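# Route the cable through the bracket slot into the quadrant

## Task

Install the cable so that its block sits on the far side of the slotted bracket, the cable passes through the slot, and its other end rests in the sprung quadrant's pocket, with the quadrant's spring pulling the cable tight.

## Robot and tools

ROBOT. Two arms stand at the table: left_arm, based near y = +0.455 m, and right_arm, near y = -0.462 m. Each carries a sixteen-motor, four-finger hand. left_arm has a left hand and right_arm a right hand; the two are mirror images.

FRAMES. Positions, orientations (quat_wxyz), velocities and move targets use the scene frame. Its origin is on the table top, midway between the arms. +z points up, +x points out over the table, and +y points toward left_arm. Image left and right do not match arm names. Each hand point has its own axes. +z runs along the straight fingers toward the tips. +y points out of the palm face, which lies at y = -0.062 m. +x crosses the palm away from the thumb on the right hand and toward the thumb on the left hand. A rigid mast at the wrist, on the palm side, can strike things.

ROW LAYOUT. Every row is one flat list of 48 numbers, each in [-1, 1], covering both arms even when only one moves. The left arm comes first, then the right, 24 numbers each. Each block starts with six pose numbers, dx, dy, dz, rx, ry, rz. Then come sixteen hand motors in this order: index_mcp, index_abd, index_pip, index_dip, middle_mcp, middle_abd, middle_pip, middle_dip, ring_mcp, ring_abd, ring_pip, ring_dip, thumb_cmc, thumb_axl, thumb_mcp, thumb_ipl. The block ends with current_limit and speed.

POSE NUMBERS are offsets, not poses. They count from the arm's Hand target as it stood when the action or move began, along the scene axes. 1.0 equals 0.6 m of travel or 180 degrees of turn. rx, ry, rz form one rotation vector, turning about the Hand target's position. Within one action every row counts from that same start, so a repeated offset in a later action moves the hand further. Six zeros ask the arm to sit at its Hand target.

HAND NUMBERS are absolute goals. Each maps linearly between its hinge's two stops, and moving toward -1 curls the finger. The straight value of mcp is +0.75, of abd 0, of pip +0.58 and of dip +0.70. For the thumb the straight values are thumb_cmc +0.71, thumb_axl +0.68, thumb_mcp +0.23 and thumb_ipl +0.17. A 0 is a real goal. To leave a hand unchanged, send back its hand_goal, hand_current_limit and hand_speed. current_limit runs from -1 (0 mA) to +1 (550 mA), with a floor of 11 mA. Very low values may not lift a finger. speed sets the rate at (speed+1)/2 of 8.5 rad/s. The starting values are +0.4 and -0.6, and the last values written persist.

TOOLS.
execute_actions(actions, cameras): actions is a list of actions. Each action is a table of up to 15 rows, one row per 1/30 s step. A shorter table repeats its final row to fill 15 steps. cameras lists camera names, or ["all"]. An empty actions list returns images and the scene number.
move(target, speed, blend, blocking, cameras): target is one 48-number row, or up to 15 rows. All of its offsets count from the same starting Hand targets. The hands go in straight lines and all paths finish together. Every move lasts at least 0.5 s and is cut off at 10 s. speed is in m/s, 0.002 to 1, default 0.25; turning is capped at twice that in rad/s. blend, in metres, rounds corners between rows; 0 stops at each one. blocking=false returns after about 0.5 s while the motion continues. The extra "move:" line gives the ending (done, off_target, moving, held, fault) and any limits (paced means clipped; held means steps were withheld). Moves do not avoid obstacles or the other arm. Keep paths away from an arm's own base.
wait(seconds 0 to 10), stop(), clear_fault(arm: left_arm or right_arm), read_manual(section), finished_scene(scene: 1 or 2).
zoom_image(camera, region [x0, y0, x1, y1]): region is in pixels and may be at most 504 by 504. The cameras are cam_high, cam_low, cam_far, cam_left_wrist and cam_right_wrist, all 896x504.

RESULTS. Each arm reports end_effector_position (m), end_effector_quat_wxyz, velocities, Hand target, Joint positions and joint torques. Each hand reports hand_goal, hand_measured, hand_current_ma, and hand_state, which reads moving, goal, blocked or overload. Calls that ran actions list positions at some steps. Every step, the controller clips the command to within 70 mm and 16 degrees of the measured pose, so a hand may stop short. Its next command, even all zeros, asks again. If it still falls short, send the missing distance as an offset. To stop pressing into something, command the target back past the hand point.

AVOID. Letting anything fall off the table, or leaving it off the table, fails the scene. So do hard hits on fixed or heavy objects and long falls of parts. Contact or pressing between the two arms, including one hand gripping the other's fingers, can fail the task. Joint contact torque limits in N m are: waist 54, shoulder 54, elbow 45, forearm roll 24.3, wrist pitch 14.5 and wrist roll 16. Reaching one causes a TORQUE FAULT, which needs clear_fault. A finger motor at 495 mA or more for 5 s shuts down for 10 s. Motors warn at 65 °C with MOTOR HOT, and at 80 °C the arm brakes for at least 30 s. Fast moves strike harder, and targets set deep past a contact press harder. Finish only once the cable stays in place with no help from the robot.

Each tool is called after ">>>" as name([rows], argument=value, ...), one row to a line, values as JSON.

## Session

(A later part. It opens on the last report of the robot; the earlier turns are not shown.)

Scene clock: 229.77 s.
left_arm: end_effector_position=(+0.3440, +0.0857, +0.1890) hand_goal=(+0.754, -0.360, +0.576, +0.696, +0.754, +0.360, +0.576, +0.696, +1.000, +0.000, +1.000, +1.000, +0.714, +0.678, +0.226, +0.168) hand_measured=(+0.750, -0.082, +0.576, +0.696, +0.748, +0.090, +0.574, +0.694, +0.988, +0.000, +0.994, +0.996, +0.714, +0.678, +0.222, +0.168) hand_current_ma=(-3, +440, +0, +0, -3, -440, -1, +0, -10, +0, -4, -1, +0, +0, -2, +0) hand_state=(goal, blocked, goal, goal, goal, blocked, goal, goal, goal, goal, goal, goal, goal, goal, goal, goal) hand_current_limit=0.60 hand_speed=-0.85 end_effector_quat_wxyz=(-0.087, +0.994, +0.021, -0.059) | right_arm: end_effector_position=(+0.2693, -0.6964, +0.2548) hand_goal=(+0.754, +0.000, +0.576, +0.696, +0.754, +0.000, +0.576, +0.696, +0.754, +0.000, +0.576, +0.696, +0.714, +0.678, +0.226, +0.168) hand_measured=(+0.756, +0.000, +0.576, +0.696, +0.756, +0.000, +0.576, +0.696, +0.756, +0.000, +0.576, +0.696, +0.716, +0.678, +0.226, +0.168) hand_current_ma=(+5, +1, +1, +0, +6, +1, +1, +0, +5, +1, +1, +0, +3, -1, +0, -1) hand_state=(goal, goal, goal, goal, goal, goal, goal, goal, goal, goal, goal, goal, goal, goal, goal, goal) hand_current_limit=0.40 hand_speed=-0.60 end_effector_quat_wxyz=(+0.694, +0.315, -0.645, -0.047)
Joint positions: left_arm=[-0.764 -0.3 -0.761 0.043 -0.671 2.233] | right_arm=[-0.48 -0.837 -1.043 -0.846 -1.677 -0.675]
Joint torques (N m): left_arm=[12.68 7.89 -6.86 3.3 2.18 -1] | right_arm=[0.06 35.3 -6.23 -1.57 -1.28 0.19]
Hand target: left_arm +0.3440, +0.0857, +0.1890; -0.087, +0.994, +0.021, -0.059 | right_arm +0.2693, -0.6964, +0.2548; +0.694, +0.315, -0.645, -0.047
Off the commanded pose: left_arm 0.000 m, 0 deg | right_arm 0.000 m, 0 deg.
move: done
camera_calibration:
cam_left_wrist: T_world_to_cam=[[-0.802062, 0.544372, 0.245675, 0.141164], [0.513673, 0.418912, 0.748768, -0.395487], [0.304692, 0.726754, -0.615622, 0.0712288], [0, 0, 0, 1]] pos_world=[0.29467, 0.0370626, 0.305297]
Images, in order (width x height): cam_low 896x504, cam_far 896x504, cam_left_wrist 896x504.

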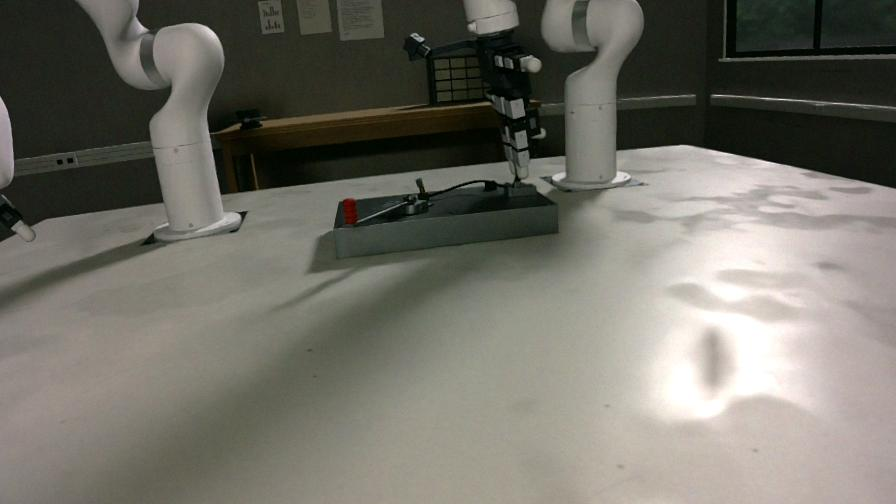

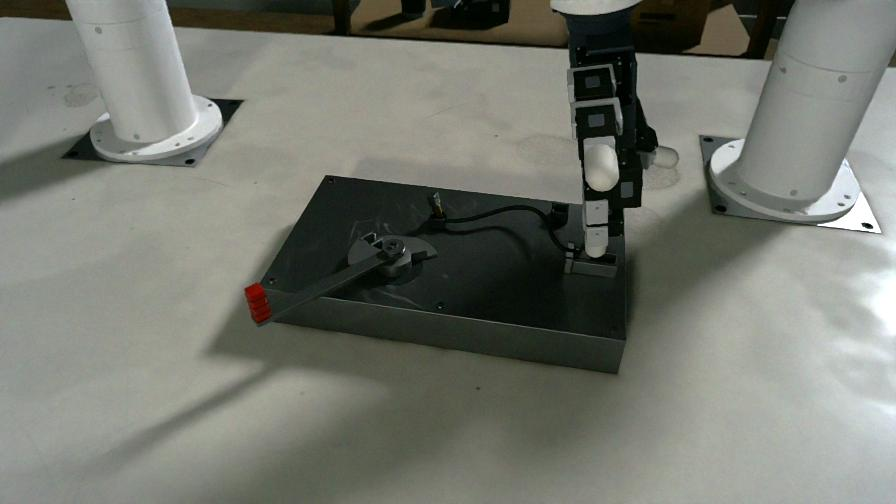

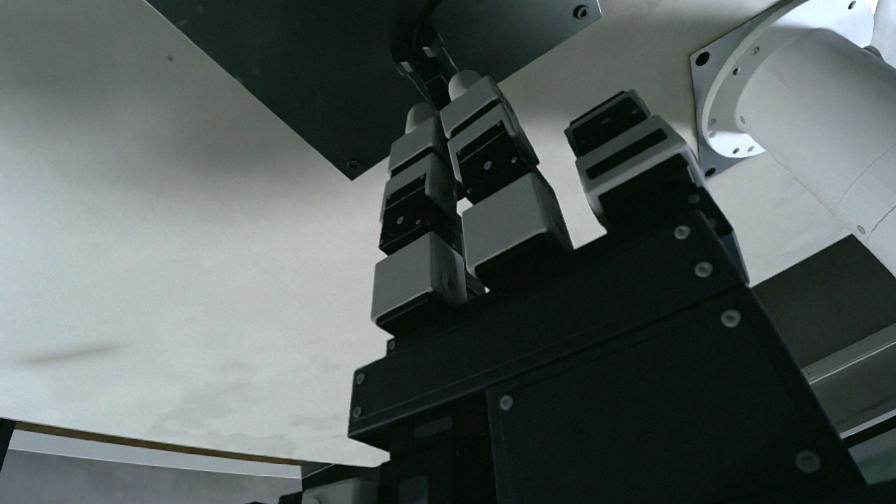

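>>> move([
  [0,0,-0.0067,0,0,0,0.754,-0.36,0.576,0.696,0.754,0.36,0.576,0.696,1,0,1,1,0.714,0.678,0.226,0.168,0.6,-0.85,0,0,0,0,0,0,0.754,0,0.576,0.696,0.754,0,0.576,0.696,0.754,0,0.576,0.696,0.714,0.678,0.226,0.168,0.4,-0.6],
], speed=0.02, cameras=["cam_low","cam_left_wrist","cam_far"])

>>> zoom_image(camera="cam_far", region=[550, 200, 630, 280])

>>> zoom_image(camera="cam_low", region=[490, 150, 550, 210])

Scene clock: 231.43 s.
left_arm: end_effector_position=(+0.3440, +0.0857, +0.1850) hand_goal=(+0.754, -0.360, +0.576, +0.696, +0.754, +0.360, +0.576, +0.696, +1.000, +0.000, +1.000, +1.000, +0.714, +0.678, +0.226, +0.168) hand_measured=(+0.750, -0.082, +0.576, +0.696, +0.748, +0.090, +0.574, +0.694, +0.988, +0.000, +0.994, +0.996, +0.714, +0.678, +0.222, +0.168) hand_current_ma=(-3, +440, +0, +0, -3, -440, -1, +0, -10, +0, -4, -1, +0, +0, -2, +0) hand_state=(goal, blocked, goal, goal, goal, blocked, goal, goal, goal, goal, goal, goal, goal, goal, goal, goal) hand_current_limit=0.60 hand_speed=-0.85 end_effector_quat_wxyz=(-0.087, +0.994, +0.021, -0.059) | right_arm: end_effector_position=(+0.2693, -0.6964, +0.2548) hand_goal=(+0.754, +0.000, +0.576, +0.696, +0.754, +0.000, +0.576, +0.696, +0.754, +0.000, +0.576, +0.696, +0.714, +0.678, +0.226, +0.168) hand_measured=(+0.756, +0.000, +0.576, +0.696, +0.756, +0.000, +0.576, +0.696, +0.756, +0.000, +0.576, +0.696, +0.716, +0.678, +0.226, +0.168) hand_current_ma=(+5, +1, +1, +0, +6, +1, +1, +0, +5, +1, +1, +0, +3, -1, +0, -1) hand_state=(goal, goal, goal, goal, goal, goal, goal, goal, goal, goal, goal, goal, goal, goal, goal, goal) hand_current_limit=0.40 hand_speed=-0.60 end_effector_quat_wxyz=(+0.694, +0.315, -0.645, -0.047)
Joint positions: left_arm=[-0.764 -0.308 -0.76 0.043 -0.661 2.232] | right_arm=[-0.48 -0.837 -1.043 -0.846 -1.677 -0.675]
Joint torques (N m): left_arm=[11.94 5.91 -6.55 3.53 2.28 -1] | right_arm=[-0.11 35.16 -6.05 -1.37 -1.26 0.03]
Hand target: left_arm +0.3440, +0.0857, +0.1849; -0.087, +0.994, +0.021, -0.059 | right_arm +0.2693, -0.6964, +0.2548; +0.694, +0.315, -0.645, -0.047
Off the commanded pose: left_arm 0.000 m, 0 deg | right_arm 0.000 m, 0 deg.
move: done
camera_calibration:
cam_left_wrist: T_world_to_cam=[[-0.802062, 0.544372, 0.245675, 0.142146], [0.513673, 0.418912, 0.748768, -0.392492], [0.304692, 0.726754, -0.615622, 0.0687663], [0, 0, 0, 1]] pos_world=[0.29467, 0.0370626, 0.301297]
Images, in order (width x height): cam_low 896x504, cam_far 896x504, cam_left_wrist 896x504.

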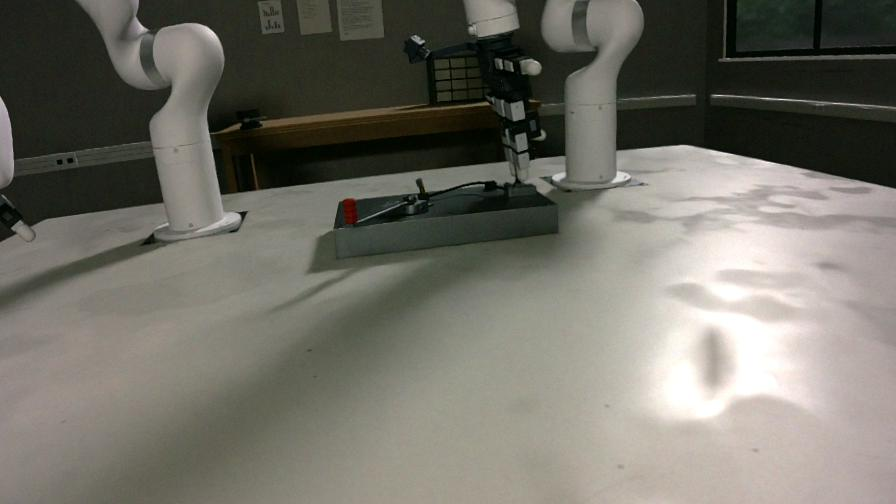

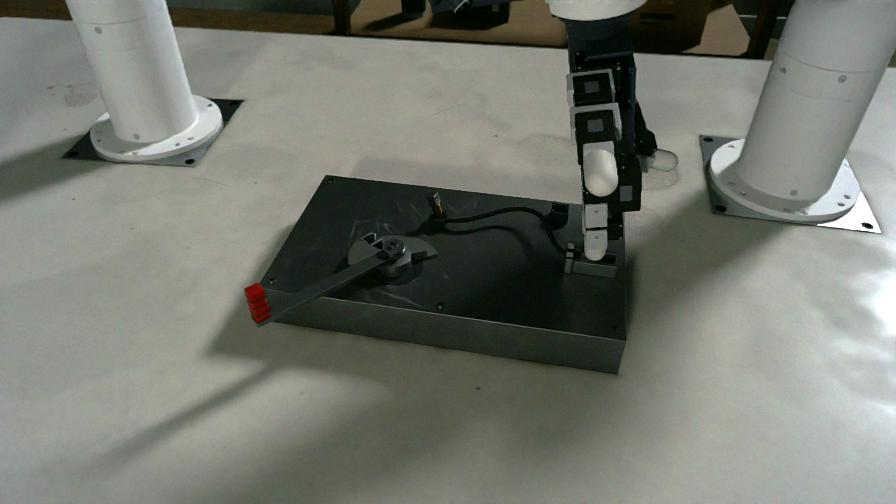

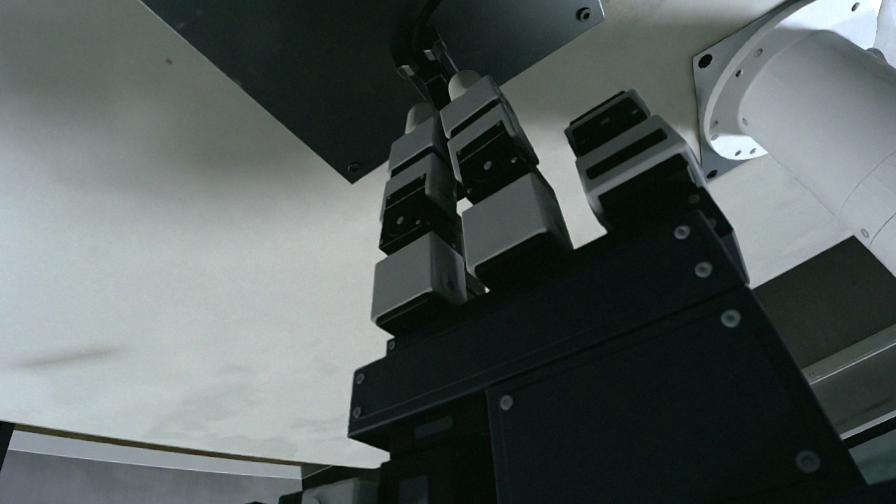

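Scaled by 6.300 from the camera's 896x504 image, which has a finer 1280x720 frame.

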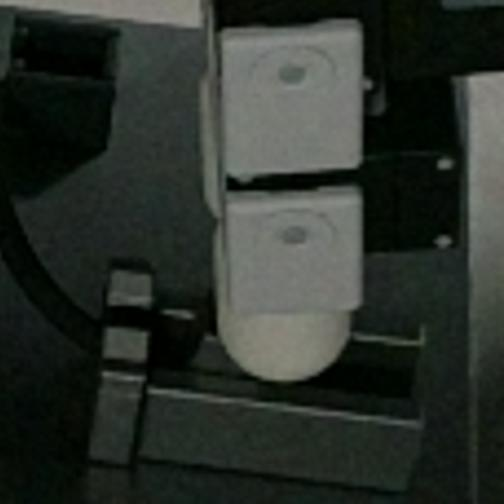

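Scaled by 8.400 from the camera's 896x504 image, which has a finer 1280x720 frame.

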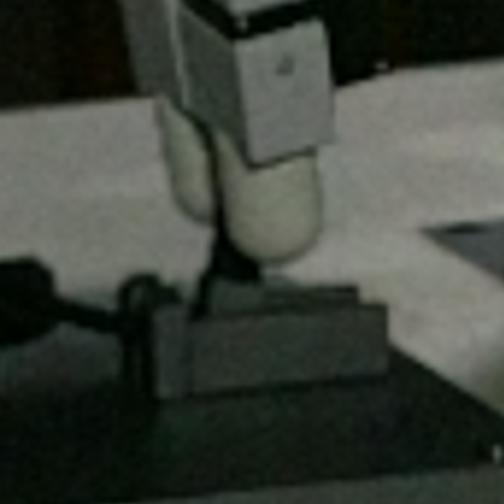

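>>> move([
  [0,0,0,0,0,0,0.754,0.02,0.576,0.696,0.754,-0.02,0.576,0.696,1,0,1,1,0.714,0.678,0.226,0.168,0.4,-0.85,0,0,0,0,0,0,0.754,0,0.576,0.696,0.754,0,0.576,0.696,0.754,0,0.576,0.696,0.714,0.678,0.226,0.168,0.4,-0.6],
  [0.005,-0.01,0.1,0,0,0,0.754,0.02,0.576,0.696,0.754,-0.02,0.576,0.696,1,0,1,1,0.714,0.678,0.226,0.168,0.4,-0.85,0,0,0,0,0,0,0.754,0,0.576,0.696,0.754,0,0.576,0.696,0.754,0,0.576,0.696,0.714,0.678,0.226,0.168,0.4,-0.6],
], speed=0.1, cameras=["cam_low","cam_left_wrist","cam_far"])

>>> zoom_image(camera="cam_far", region=[550, 200, 630, 280])

>>> zoom_image(camera="cam_low", region=[490, 150, 550, 210])

>>> zoom_image(camera="cam_left_wrist", region=[370, 0, 490, 120])

Scene clock: 234.67 s.
left_arm: end_effector_position=(+0.3470, +0.0797, +0.2449) hand_goal=(+0.754, +0.020, +0.576, +0.696, +0.754, -0.020, +0.576, +0.696, +1.000, +0.000, +1.000, +1.000, +0.714, +0.678, +0.226, +0.168) hand_measured=(+0.750, +0.018, +0.576, +0.696, +0.748, -0.016, +0.574, +0.694, +0.988, +0.000, +0.994, +0.996, +0.714, +0.678, +0.222, +0.168) hand_current_ma=(-3, -1, +0, +0, -3, +2, -1, +0, -10, +0, -4, -1, +0, +0, -2, +0) hand_state=(goal, goal, goal, goal, goal, goal, goal, goal, goal, goal, goal, goal, goal, goal, goal, goal) hand_current_limit=0.40 hand_speed=-0.85 end_effector_quat_wxyz=(-0.087, +0.994, +0.021, -0.059) | right_arm: end_effector_position=(+0.2693, -0.6964, +0.2548) hand_goal=(+0.754, +0.000, +0.576, +0.696, +0.754, +0.000, +0.576, +0.696, +0.754, +0.000, +0.576, +0.696, +0.714, +0.678, +0.226, +0.168) hand_measured=(+0.756, +0.000, +0.576, +0.696, +0.756, +0.000, +0.576, +0.696, +0.756, +0.000, +0.576, +0.696, +0.716, +0.678, +0.226, +0.168) hand_current_ma=(+5, +1, +1, +0, +6, +1, +1, +0, +5, +1, +1, +0, +3, -1, +0, -1) hand_state=(goal, goal, goal, goal, goal, goal, goal, goal, goal, goal, goal, goal, goal, goal, goal, goal) hand_current_limit=0.40 hand_speed=-0.60 end_effector_quat_wxyz=(+0.694, +0.315, -0.645, -0.047)
Joint positions: left_arm=[-0.769 -0.212 -0.809 0.035 -0.808 2.238] | right_arm=[-0.48 -0.837 -1.043 -0.846 -1.677 -0.675]
Joint torques (N m): left_arm=[-13.21 26.65 -18.24 -3.41 -2.65 0.69] | right_arm=[0.3 34.72 -6.42 -1.55 -1.24 0.08]
Hand target: left_arm +0.3470, +0.0797, +0.2449; -0.087, +0.994, +0.021, -0.059 | right_arm +0.2693, -0.6964, +0.2548; +0.694, +0.315, -0.645, -0.047
Off the commanded pose: left_arm 0.000 m, 0 deg | right_arm 0.000 m, 0 deg.
move: done
camera_calibration:
cam_left_wrist: T_world_to_cam=[[-0.802079, 0.544332, 0.245708, 0.133097], [0.51366, 0.418882, 0.748794, -0.436375], [0.30467, 0.726802, -0.615578, 0.109077], [0, 0, 0, 1]] pos_world=[0.29767, 0.0310629, 0.361197]
Images, in order (width x height): cam_low 896x504, cam_far 896x504, cam_left_wrist 896x504.

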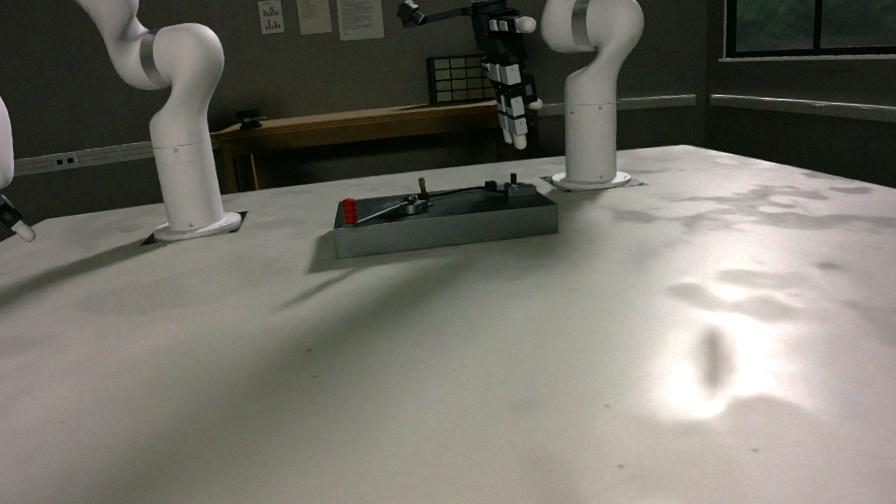

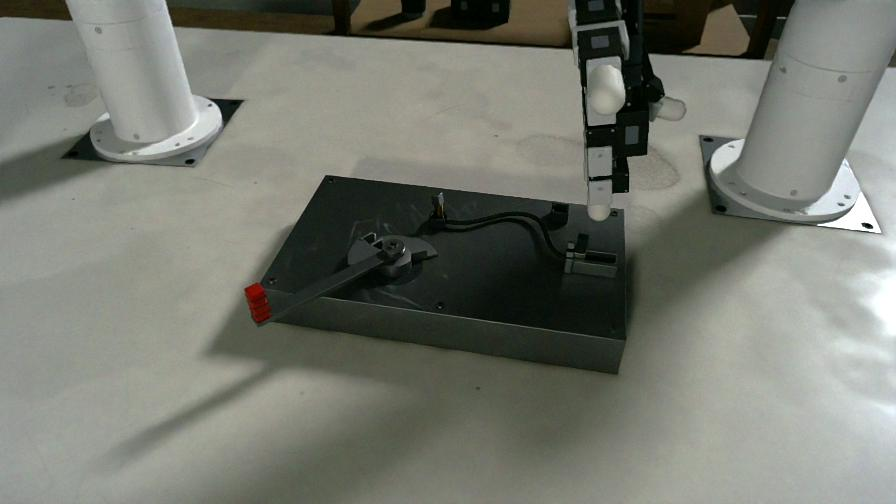

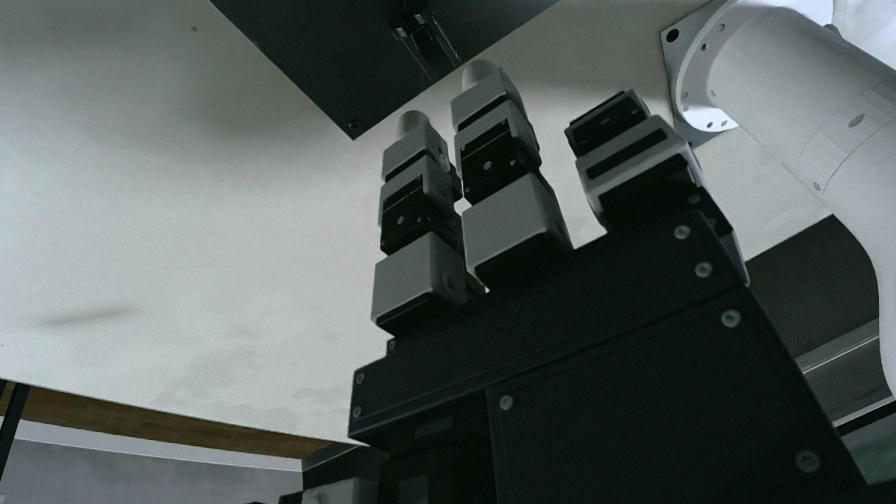

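Scaled by 6.300 from the camera's 896x504 image, which has a finer 1280x720 frame.

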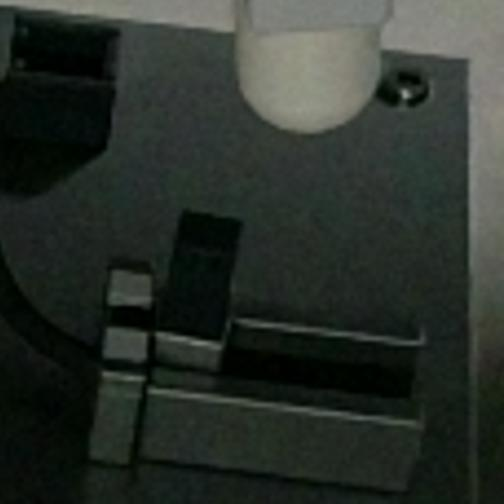

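Scaled by 8.400 from the camera's 896x504 image, which has a finer 1280x720 frame.

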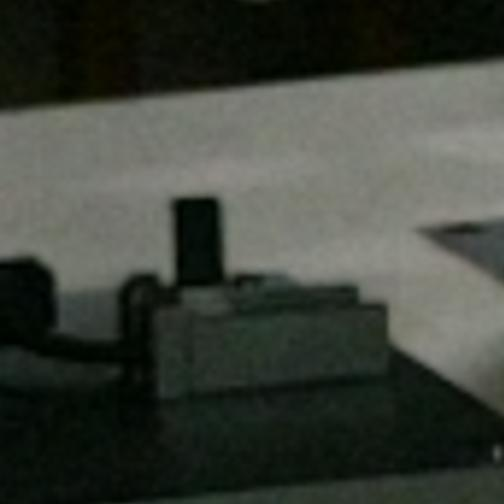

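Scaled by 4.200 from the camera's 896x504 image, which has a finer 1280x720 frame.

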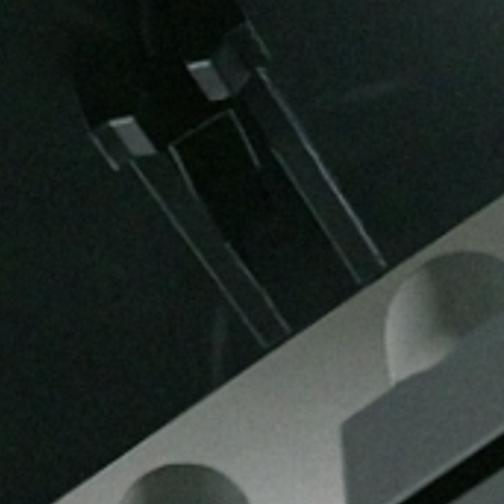

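>>> move(target=[-0.35,-0.2745,-0.0415,-0.0555,-0.0376,-0.0134,0.754,0.02,0.576,0.696,0.754,-0.02,0.576,0.696,1,0,1,1,0.714,0.678,0.226,0.168,0.4,-0.6,0.2612,0.9057,0.0753,0.4469,-0.1333,0.3256,1,-0.085,0.576,0.696,1,0.085,0.576,0.696,1,0,1,1,-0.571,0.678,0.226,0.168,0.4,-0.6], speed=0.3, cameras=["all"])

>>> zoom_image(camera="cam_left_wrist", region=[0, 50, 400, 400])

>>> zoom_image(camera="cam_far", region=[340, 180, 460, 300])

Scene clock: 248.70 s.
left_arm: end_effector_position=(+0.1370, -0.0850, +0.2200) hand_goal=(+0.754, +0.020, +0.576, +0.696, +0.754, -0.020, +0.576, +0.696, +1.000, +0.000, +1.000, +1.000, +0.714, +0.678, +0.226, +0.168) hand_measured=(+0.750, +0.018, +0.576, +0.696, +0.750, -0.016, +0.574, +0.694, +0.988, +0.000, +0.994, +0.996, +0.714, +0.678, +0.222, +0.168) hand_current_ma=(-3, -1, +0, +0, -3, +1, -1, +0, -10, +0, -4, -1, +0, +0, -2, +0) hand_state=(goal, goal, goal, goal, goal, goal, goal, goal, goal, goal, goal, goal, goal, goal, goal, goal) hand_current_limit=0.40 hand_speed=-0.60 end_effector_quat_wxyz=(+0.000, +1.000, +0.000, +0.000) | right_arm: end_effector_position=(+0.4259, -0.1530, +0.3000) hand_goal=(+1.000, -0.084, +0.576, +0.696, +1.000, +0.086, +0.576, +0.696, +1.000, +0.000, +1.000, +1.000, -0.570, +0.678, +0.226, +0.168) hand_measured=(+1.000, -0.080, +0.576, +0.696, +1.000, +0.086, +0.576, +0.696, +1.000, +0.000, +0.998, +0.998, -0.568, +0.678, +0.224, +0.168) hand_current_ma=(+0, +7, +1, +0, +0, +1, +1, +0, +0, +1, -4, -5, +6, -1, -6, -1) hand_state=(goal, goal, goal, goal, goal, goal, goal, goal, goal, goal, goal, goal, goal, goal, goal, goal) hand_current_limit=0.40 hand_speed=-0.60 end_effector_quat_wxyz=(+0.146, +0.919, -0.362, -0.057)
Joint positions: left_arm=[-1.362 -0.308 -0.827 0.001 -0.52 1.713] | right_arm=[0.643 -0.66 -1.46 -0.052 -1.112 -1.691]
Joint torques (N m): left_arm=[-13.25 7.73 -17.64 3.48 2.54 -1.05] | right_arm=[12.19 27.72 -17.06 2.76 0.97 -1.18]
Hand target: left_arm +0.1370, -0.0850, +0.2200; +0.000, +1.000, +0.000, +0.000 | right_arm +0.4260, -0.1530, +0.3000; +0.146, +0.919, -0.362, -0.057
Off the commanded pose: left_arm 0.000 m, 0 deg | right_arm 0.000 m, 0 deg.
move: done
camera_calibration:
cam_left_wrist: T_world_to_cam=[[-0.795342, 0.604054, 0.0504848, 0.107598], [0.446446, 0.52741, 0.722859, -0.216736], [0.41002, 0.597459, -0.689149, 0.268232], [0, 0, 0, 1]] pos_world=[0.0723584, -0.110944, 0.336089]
cam_right_wrist: T_world_to_cam=[[-0.975434, 0.125932, 0.180745, 0.412665], [0.202132, 0.837857, 0.507088, -0.157437], [-0.0875802, 0.531165, -0.84273, 0.500143], [0, 0, 0, 1]] pos_world=[0.478154, -0.185717, 0.426732]

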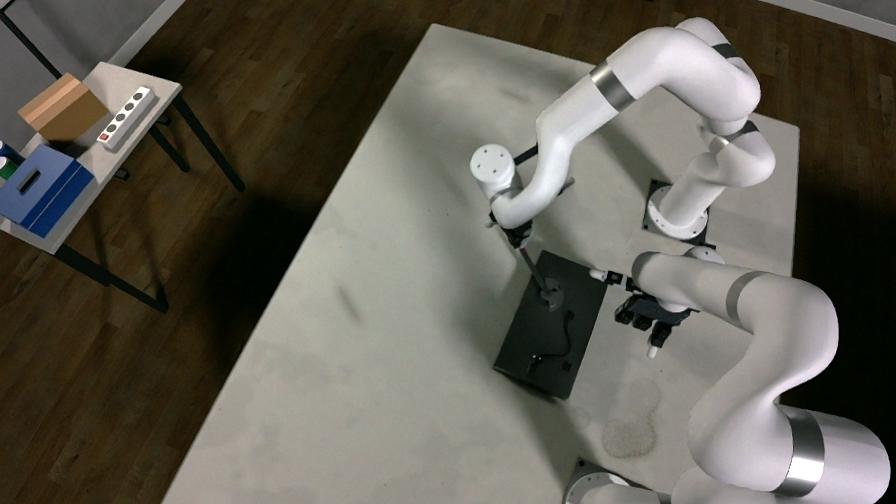

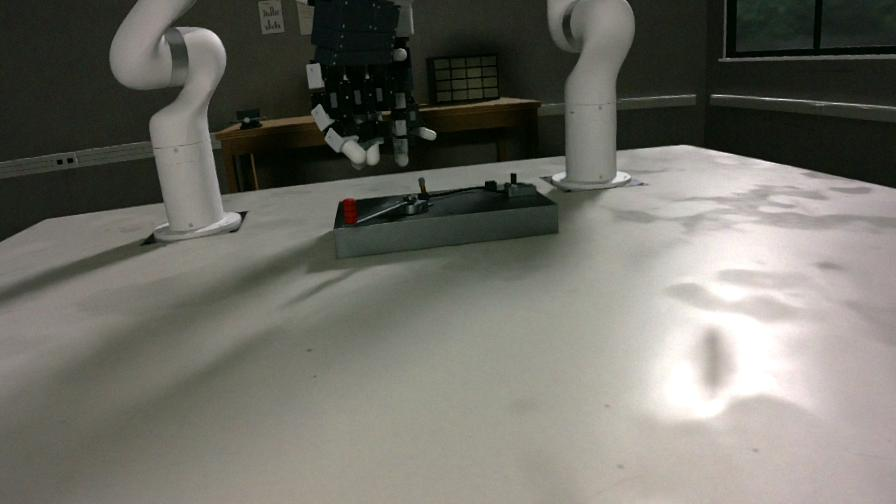

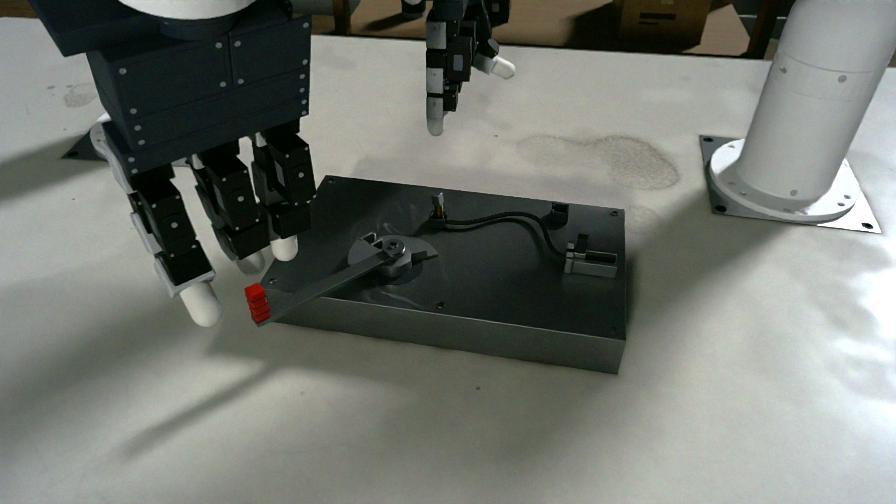

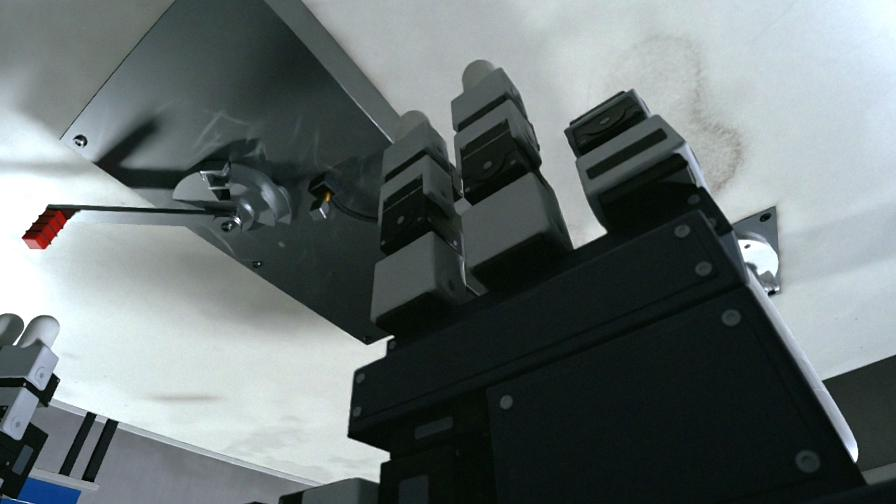

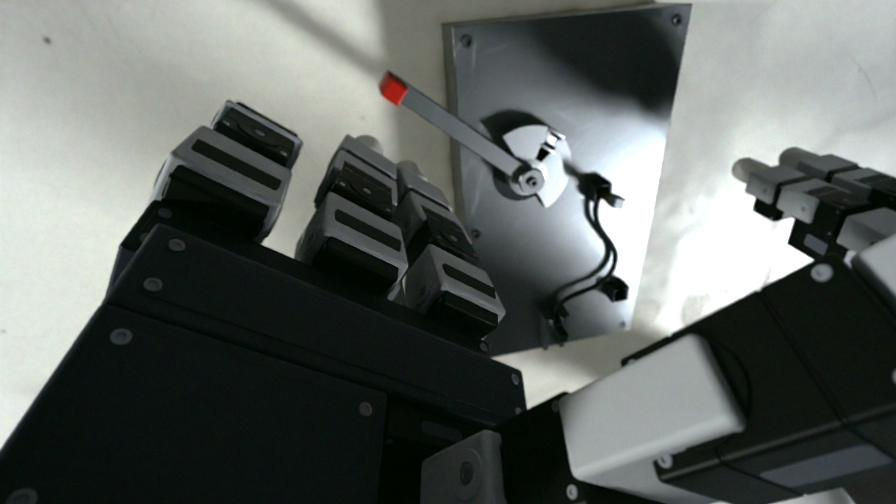

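Scaled by 1.260 from the camera's 896x504 image, which has a finer 1280x720 frame.

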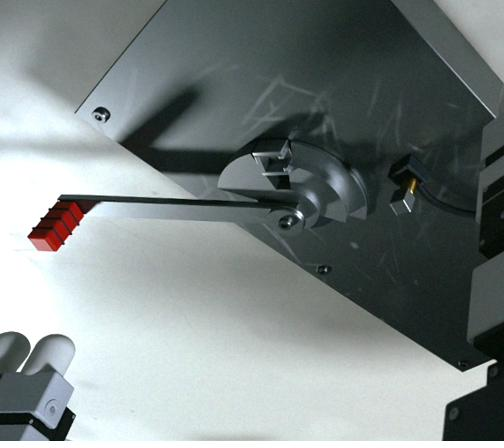

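Scaled by 4.200 from the camera's 896x504 image, which has a finer 1280x720 frame.

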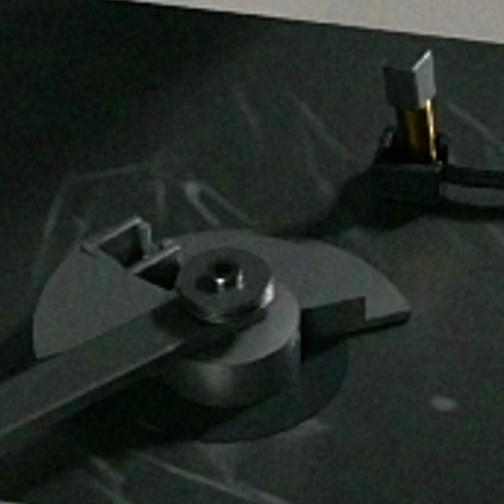

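>>> zoom_image(camera="cam_right_wrist", region=[460, 80, 640, 240])

>>> zoom_image(camera="cam_left_wrist", region=[150, 140, 350, 270])

>>> zoom_image(camera="cam_right_wrist", region=[500, 220, 660, 360])

>>> zoom_image(camera="cam_low", region=[330, 160, 470, 260])

Scaled by 2.800 from the camera's 896x504 image, which has a finer 1280x720 frame.

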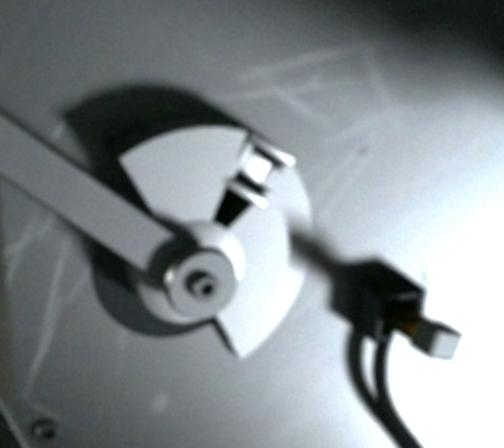

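Scaled by 2.520 from the camera's 896x504 image, which has a finer 1280x720 frame.

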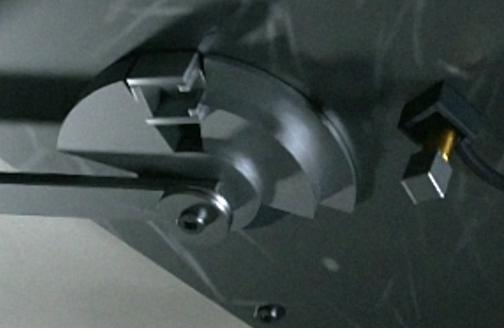

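Scaled by 3.150 from the camera's 896x504 image, which has a finer 1280x720 frame.

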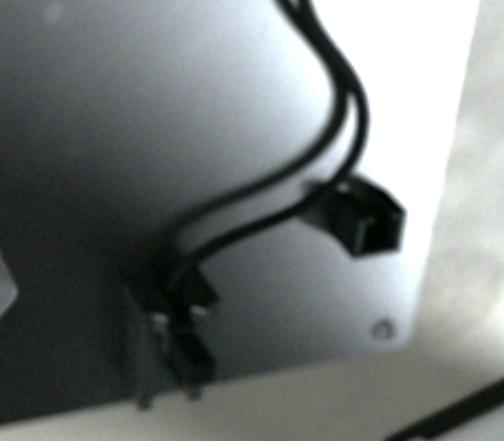

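Scaled by 3.600 from the camera's 896x504 image, which has a finer 1280x720 frame.

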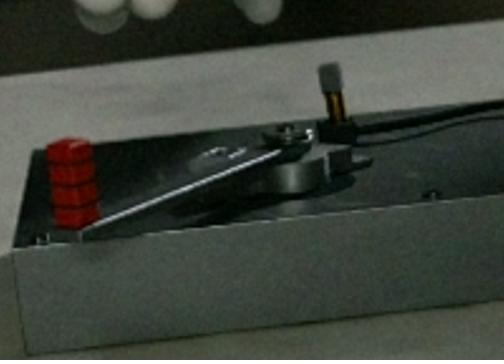

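>>> move(target=[0,0,0,0,0,0,0.754,0.02,0.576,0.696,0.754,-0.02,0.576,0.696,1,0,1,1,0.714,0.678,0.226,0.168,0.4,-0.6,-0.0012,-0.0245,-0.125,0,0,-0.0078,1,-0.085,0.576,0.696,1,0.085,0.576,0.696,1,0,1,1,-0.571,0.678,0.226,0.168,0.4,-0.6], speed=0.12, cameras=["cam_low","cam_far","cam_right_wrist","cam_left_wrist"])

>>> zoom_image(camera="cam_low", region=[300, 130, 440, 240])

>>> zoom_image(camera="cam_far", region=[200, 220, 320, 340])

>>> zoom_image(camera="cam_right_wrist", region=[320, 0, 620, 230])

Scene clock: 257.80 s.
left_arm: end_effector_position=(+0.1370, -0.0850, +0.2200) hand_goal=(+0.754, +0.020, +0.576, +0.696, +0.754, -0.020, +0.576, +0.696, +1.000, +0.000, +1.000, +1.000, +0.714, +0.678, +0.226, +0.168) hand_measured=(+0.750, +0.018, +0.576, +0.696, +0.750, -0.016, +0.574, +0.694, +0.988, +0.000, +0.994, +0.996, +0.714, +0.678, +0.222, +0.168) hand_current_ma=(-3, -1, +0, +0, -3, +1, -1, +0, -10, +0, -4, -1, +0, +0, -2, +0) hand_state=(goal, goal, goal, goal, goal, goal, goal, goal, goal, goal, goal, goal, goal, goal, goal, goal) hand_current_limit=0.40 hand_speed=-0.60 end_effector_quat_wxyz=(+0.000, +1.000, +0.000, +0.000) | right_arm: end_effector_position=(+0.4252, -0.1676, +0.2251) hand_goal=(+1.000, -0.084, +0.576, +0.696, +1.000, +0.086, +0.576, +0.696, +1.000, +0.000, +1.000, +1.000, -0.570, +0.678, +0.226, +0.168) hand_measured=(+1.000, -0.080, +0.576, +0.696, +1.000, +0.086, +0.576, +0.696, +1.000, +0.000, +0.998, +0.998, -0.568, +0.678, +0.224, +0.168) hand_current_ma=(+0, +6, +1, +0, +0, +1, +1, +0, +0, +1, -4, -5, +6, -1, -7, -1) hand_state=(goal, goal, goal, goal, goal, goal, goal, goal, goal, goal, goal, goal, goal, goal, goal, goal) hand_current_limit=0.40 hand_speed=-0.60 end_effector_quat_wxyz=(+0.145, +0.914, -0.373, -0.059)
Joint positions: left_arm=[-1.362 -0.308 -0.827 0.001 -0.52 1.713] | right_arm=[0.62 -0.733 -1.389 -0.056 -0.968 -1.681]
Joint torques (N m): left_arm=[-12.6 8.25 -17.9 2.95 2.54 -0.93] | right_arm=[-12.57 29.51 -8.23 -1.41 0.73 1.55]
Hand target: left_arm +0.1370, -0.0850, +0.2200; +0.000, +1.000, +0.000, +0.000 | right_arm +0.4253, -0.1677, +0.2250; +0.145, +0.914, -0.373, -0.059
Off the commanded pose: left_arm 0.000 m, 0 deg | right_arm 0.000 m, 0 deg.
move: done
camera_calibration:
cam_left_wrist: T_world_to_cam=[[-0.795342, 0.604054, 0.0504848, 0.107598], [0.446446, 0.52741, 0.722859, -0.216736], [0.41002, 0.597459, -0.689149, 0.268232], [0, 0, 0, 1]] pos_world=[0.0723584, -0.110944, 0.336089]
cam_right_wrist: T_world_to_cam=[[-0.972081, 0.149605, 0.180766, 0.429992], [0.222467, 0.83257, 0.507283, -0.116635], [-0.0746083, 0.533335, -0.842608, 0.439462], [0, 0, 0, 1]] pos_world=[0.476722, -0.201602, 0.351733]
Images, in order (width x height): cam_low 896x504, cam_far 896x504, cam_left_wrist 896x504, cam_right_wrist 896x504.

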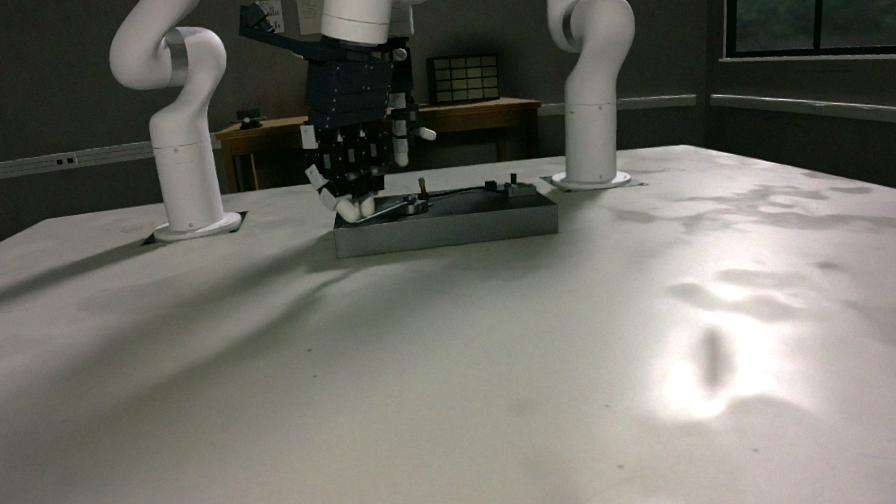

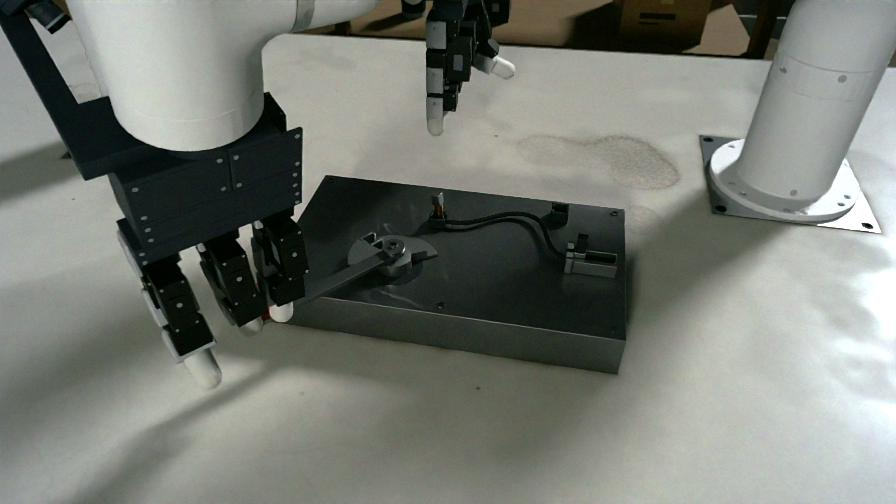

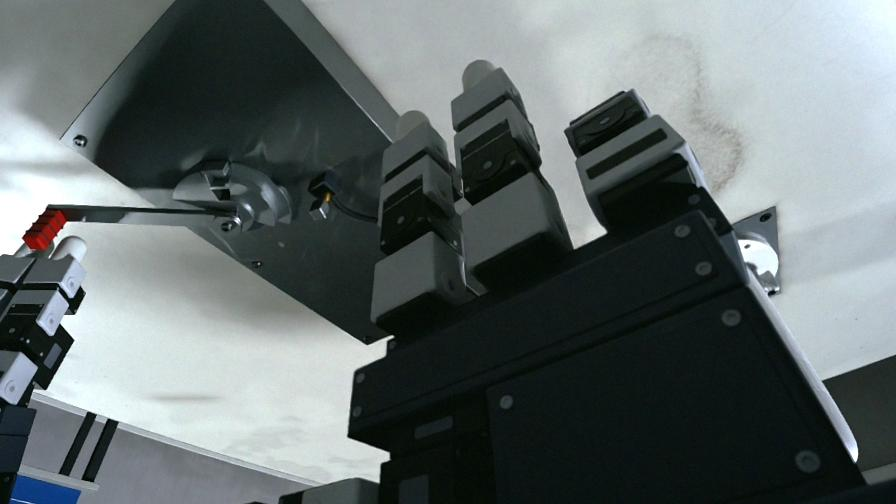

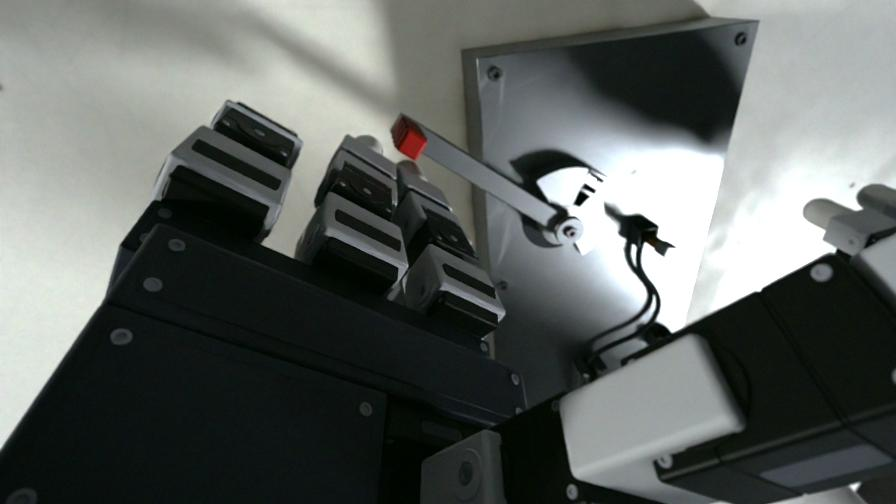

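Scaled by 3.600 from the camera's 896x504 image, which has a finer 1280x720 frame.

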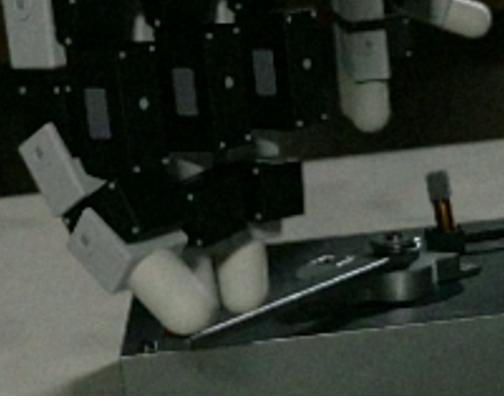

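Scaled by 4.200 from the camera's 896x504 image, which has a finer 1280x720 frame.

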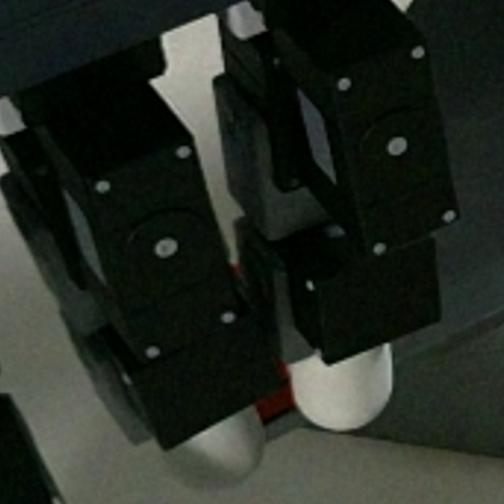

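Scaled by 1.680 from the camera's 896x504 image, which has a finer 1280x720 frame.

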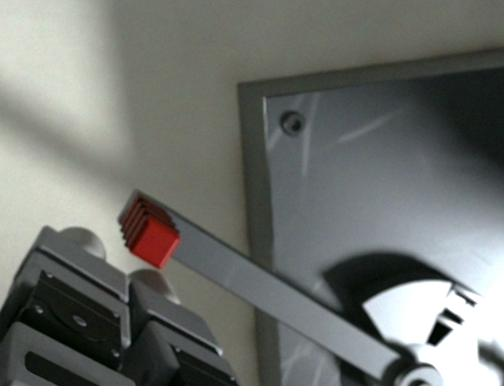

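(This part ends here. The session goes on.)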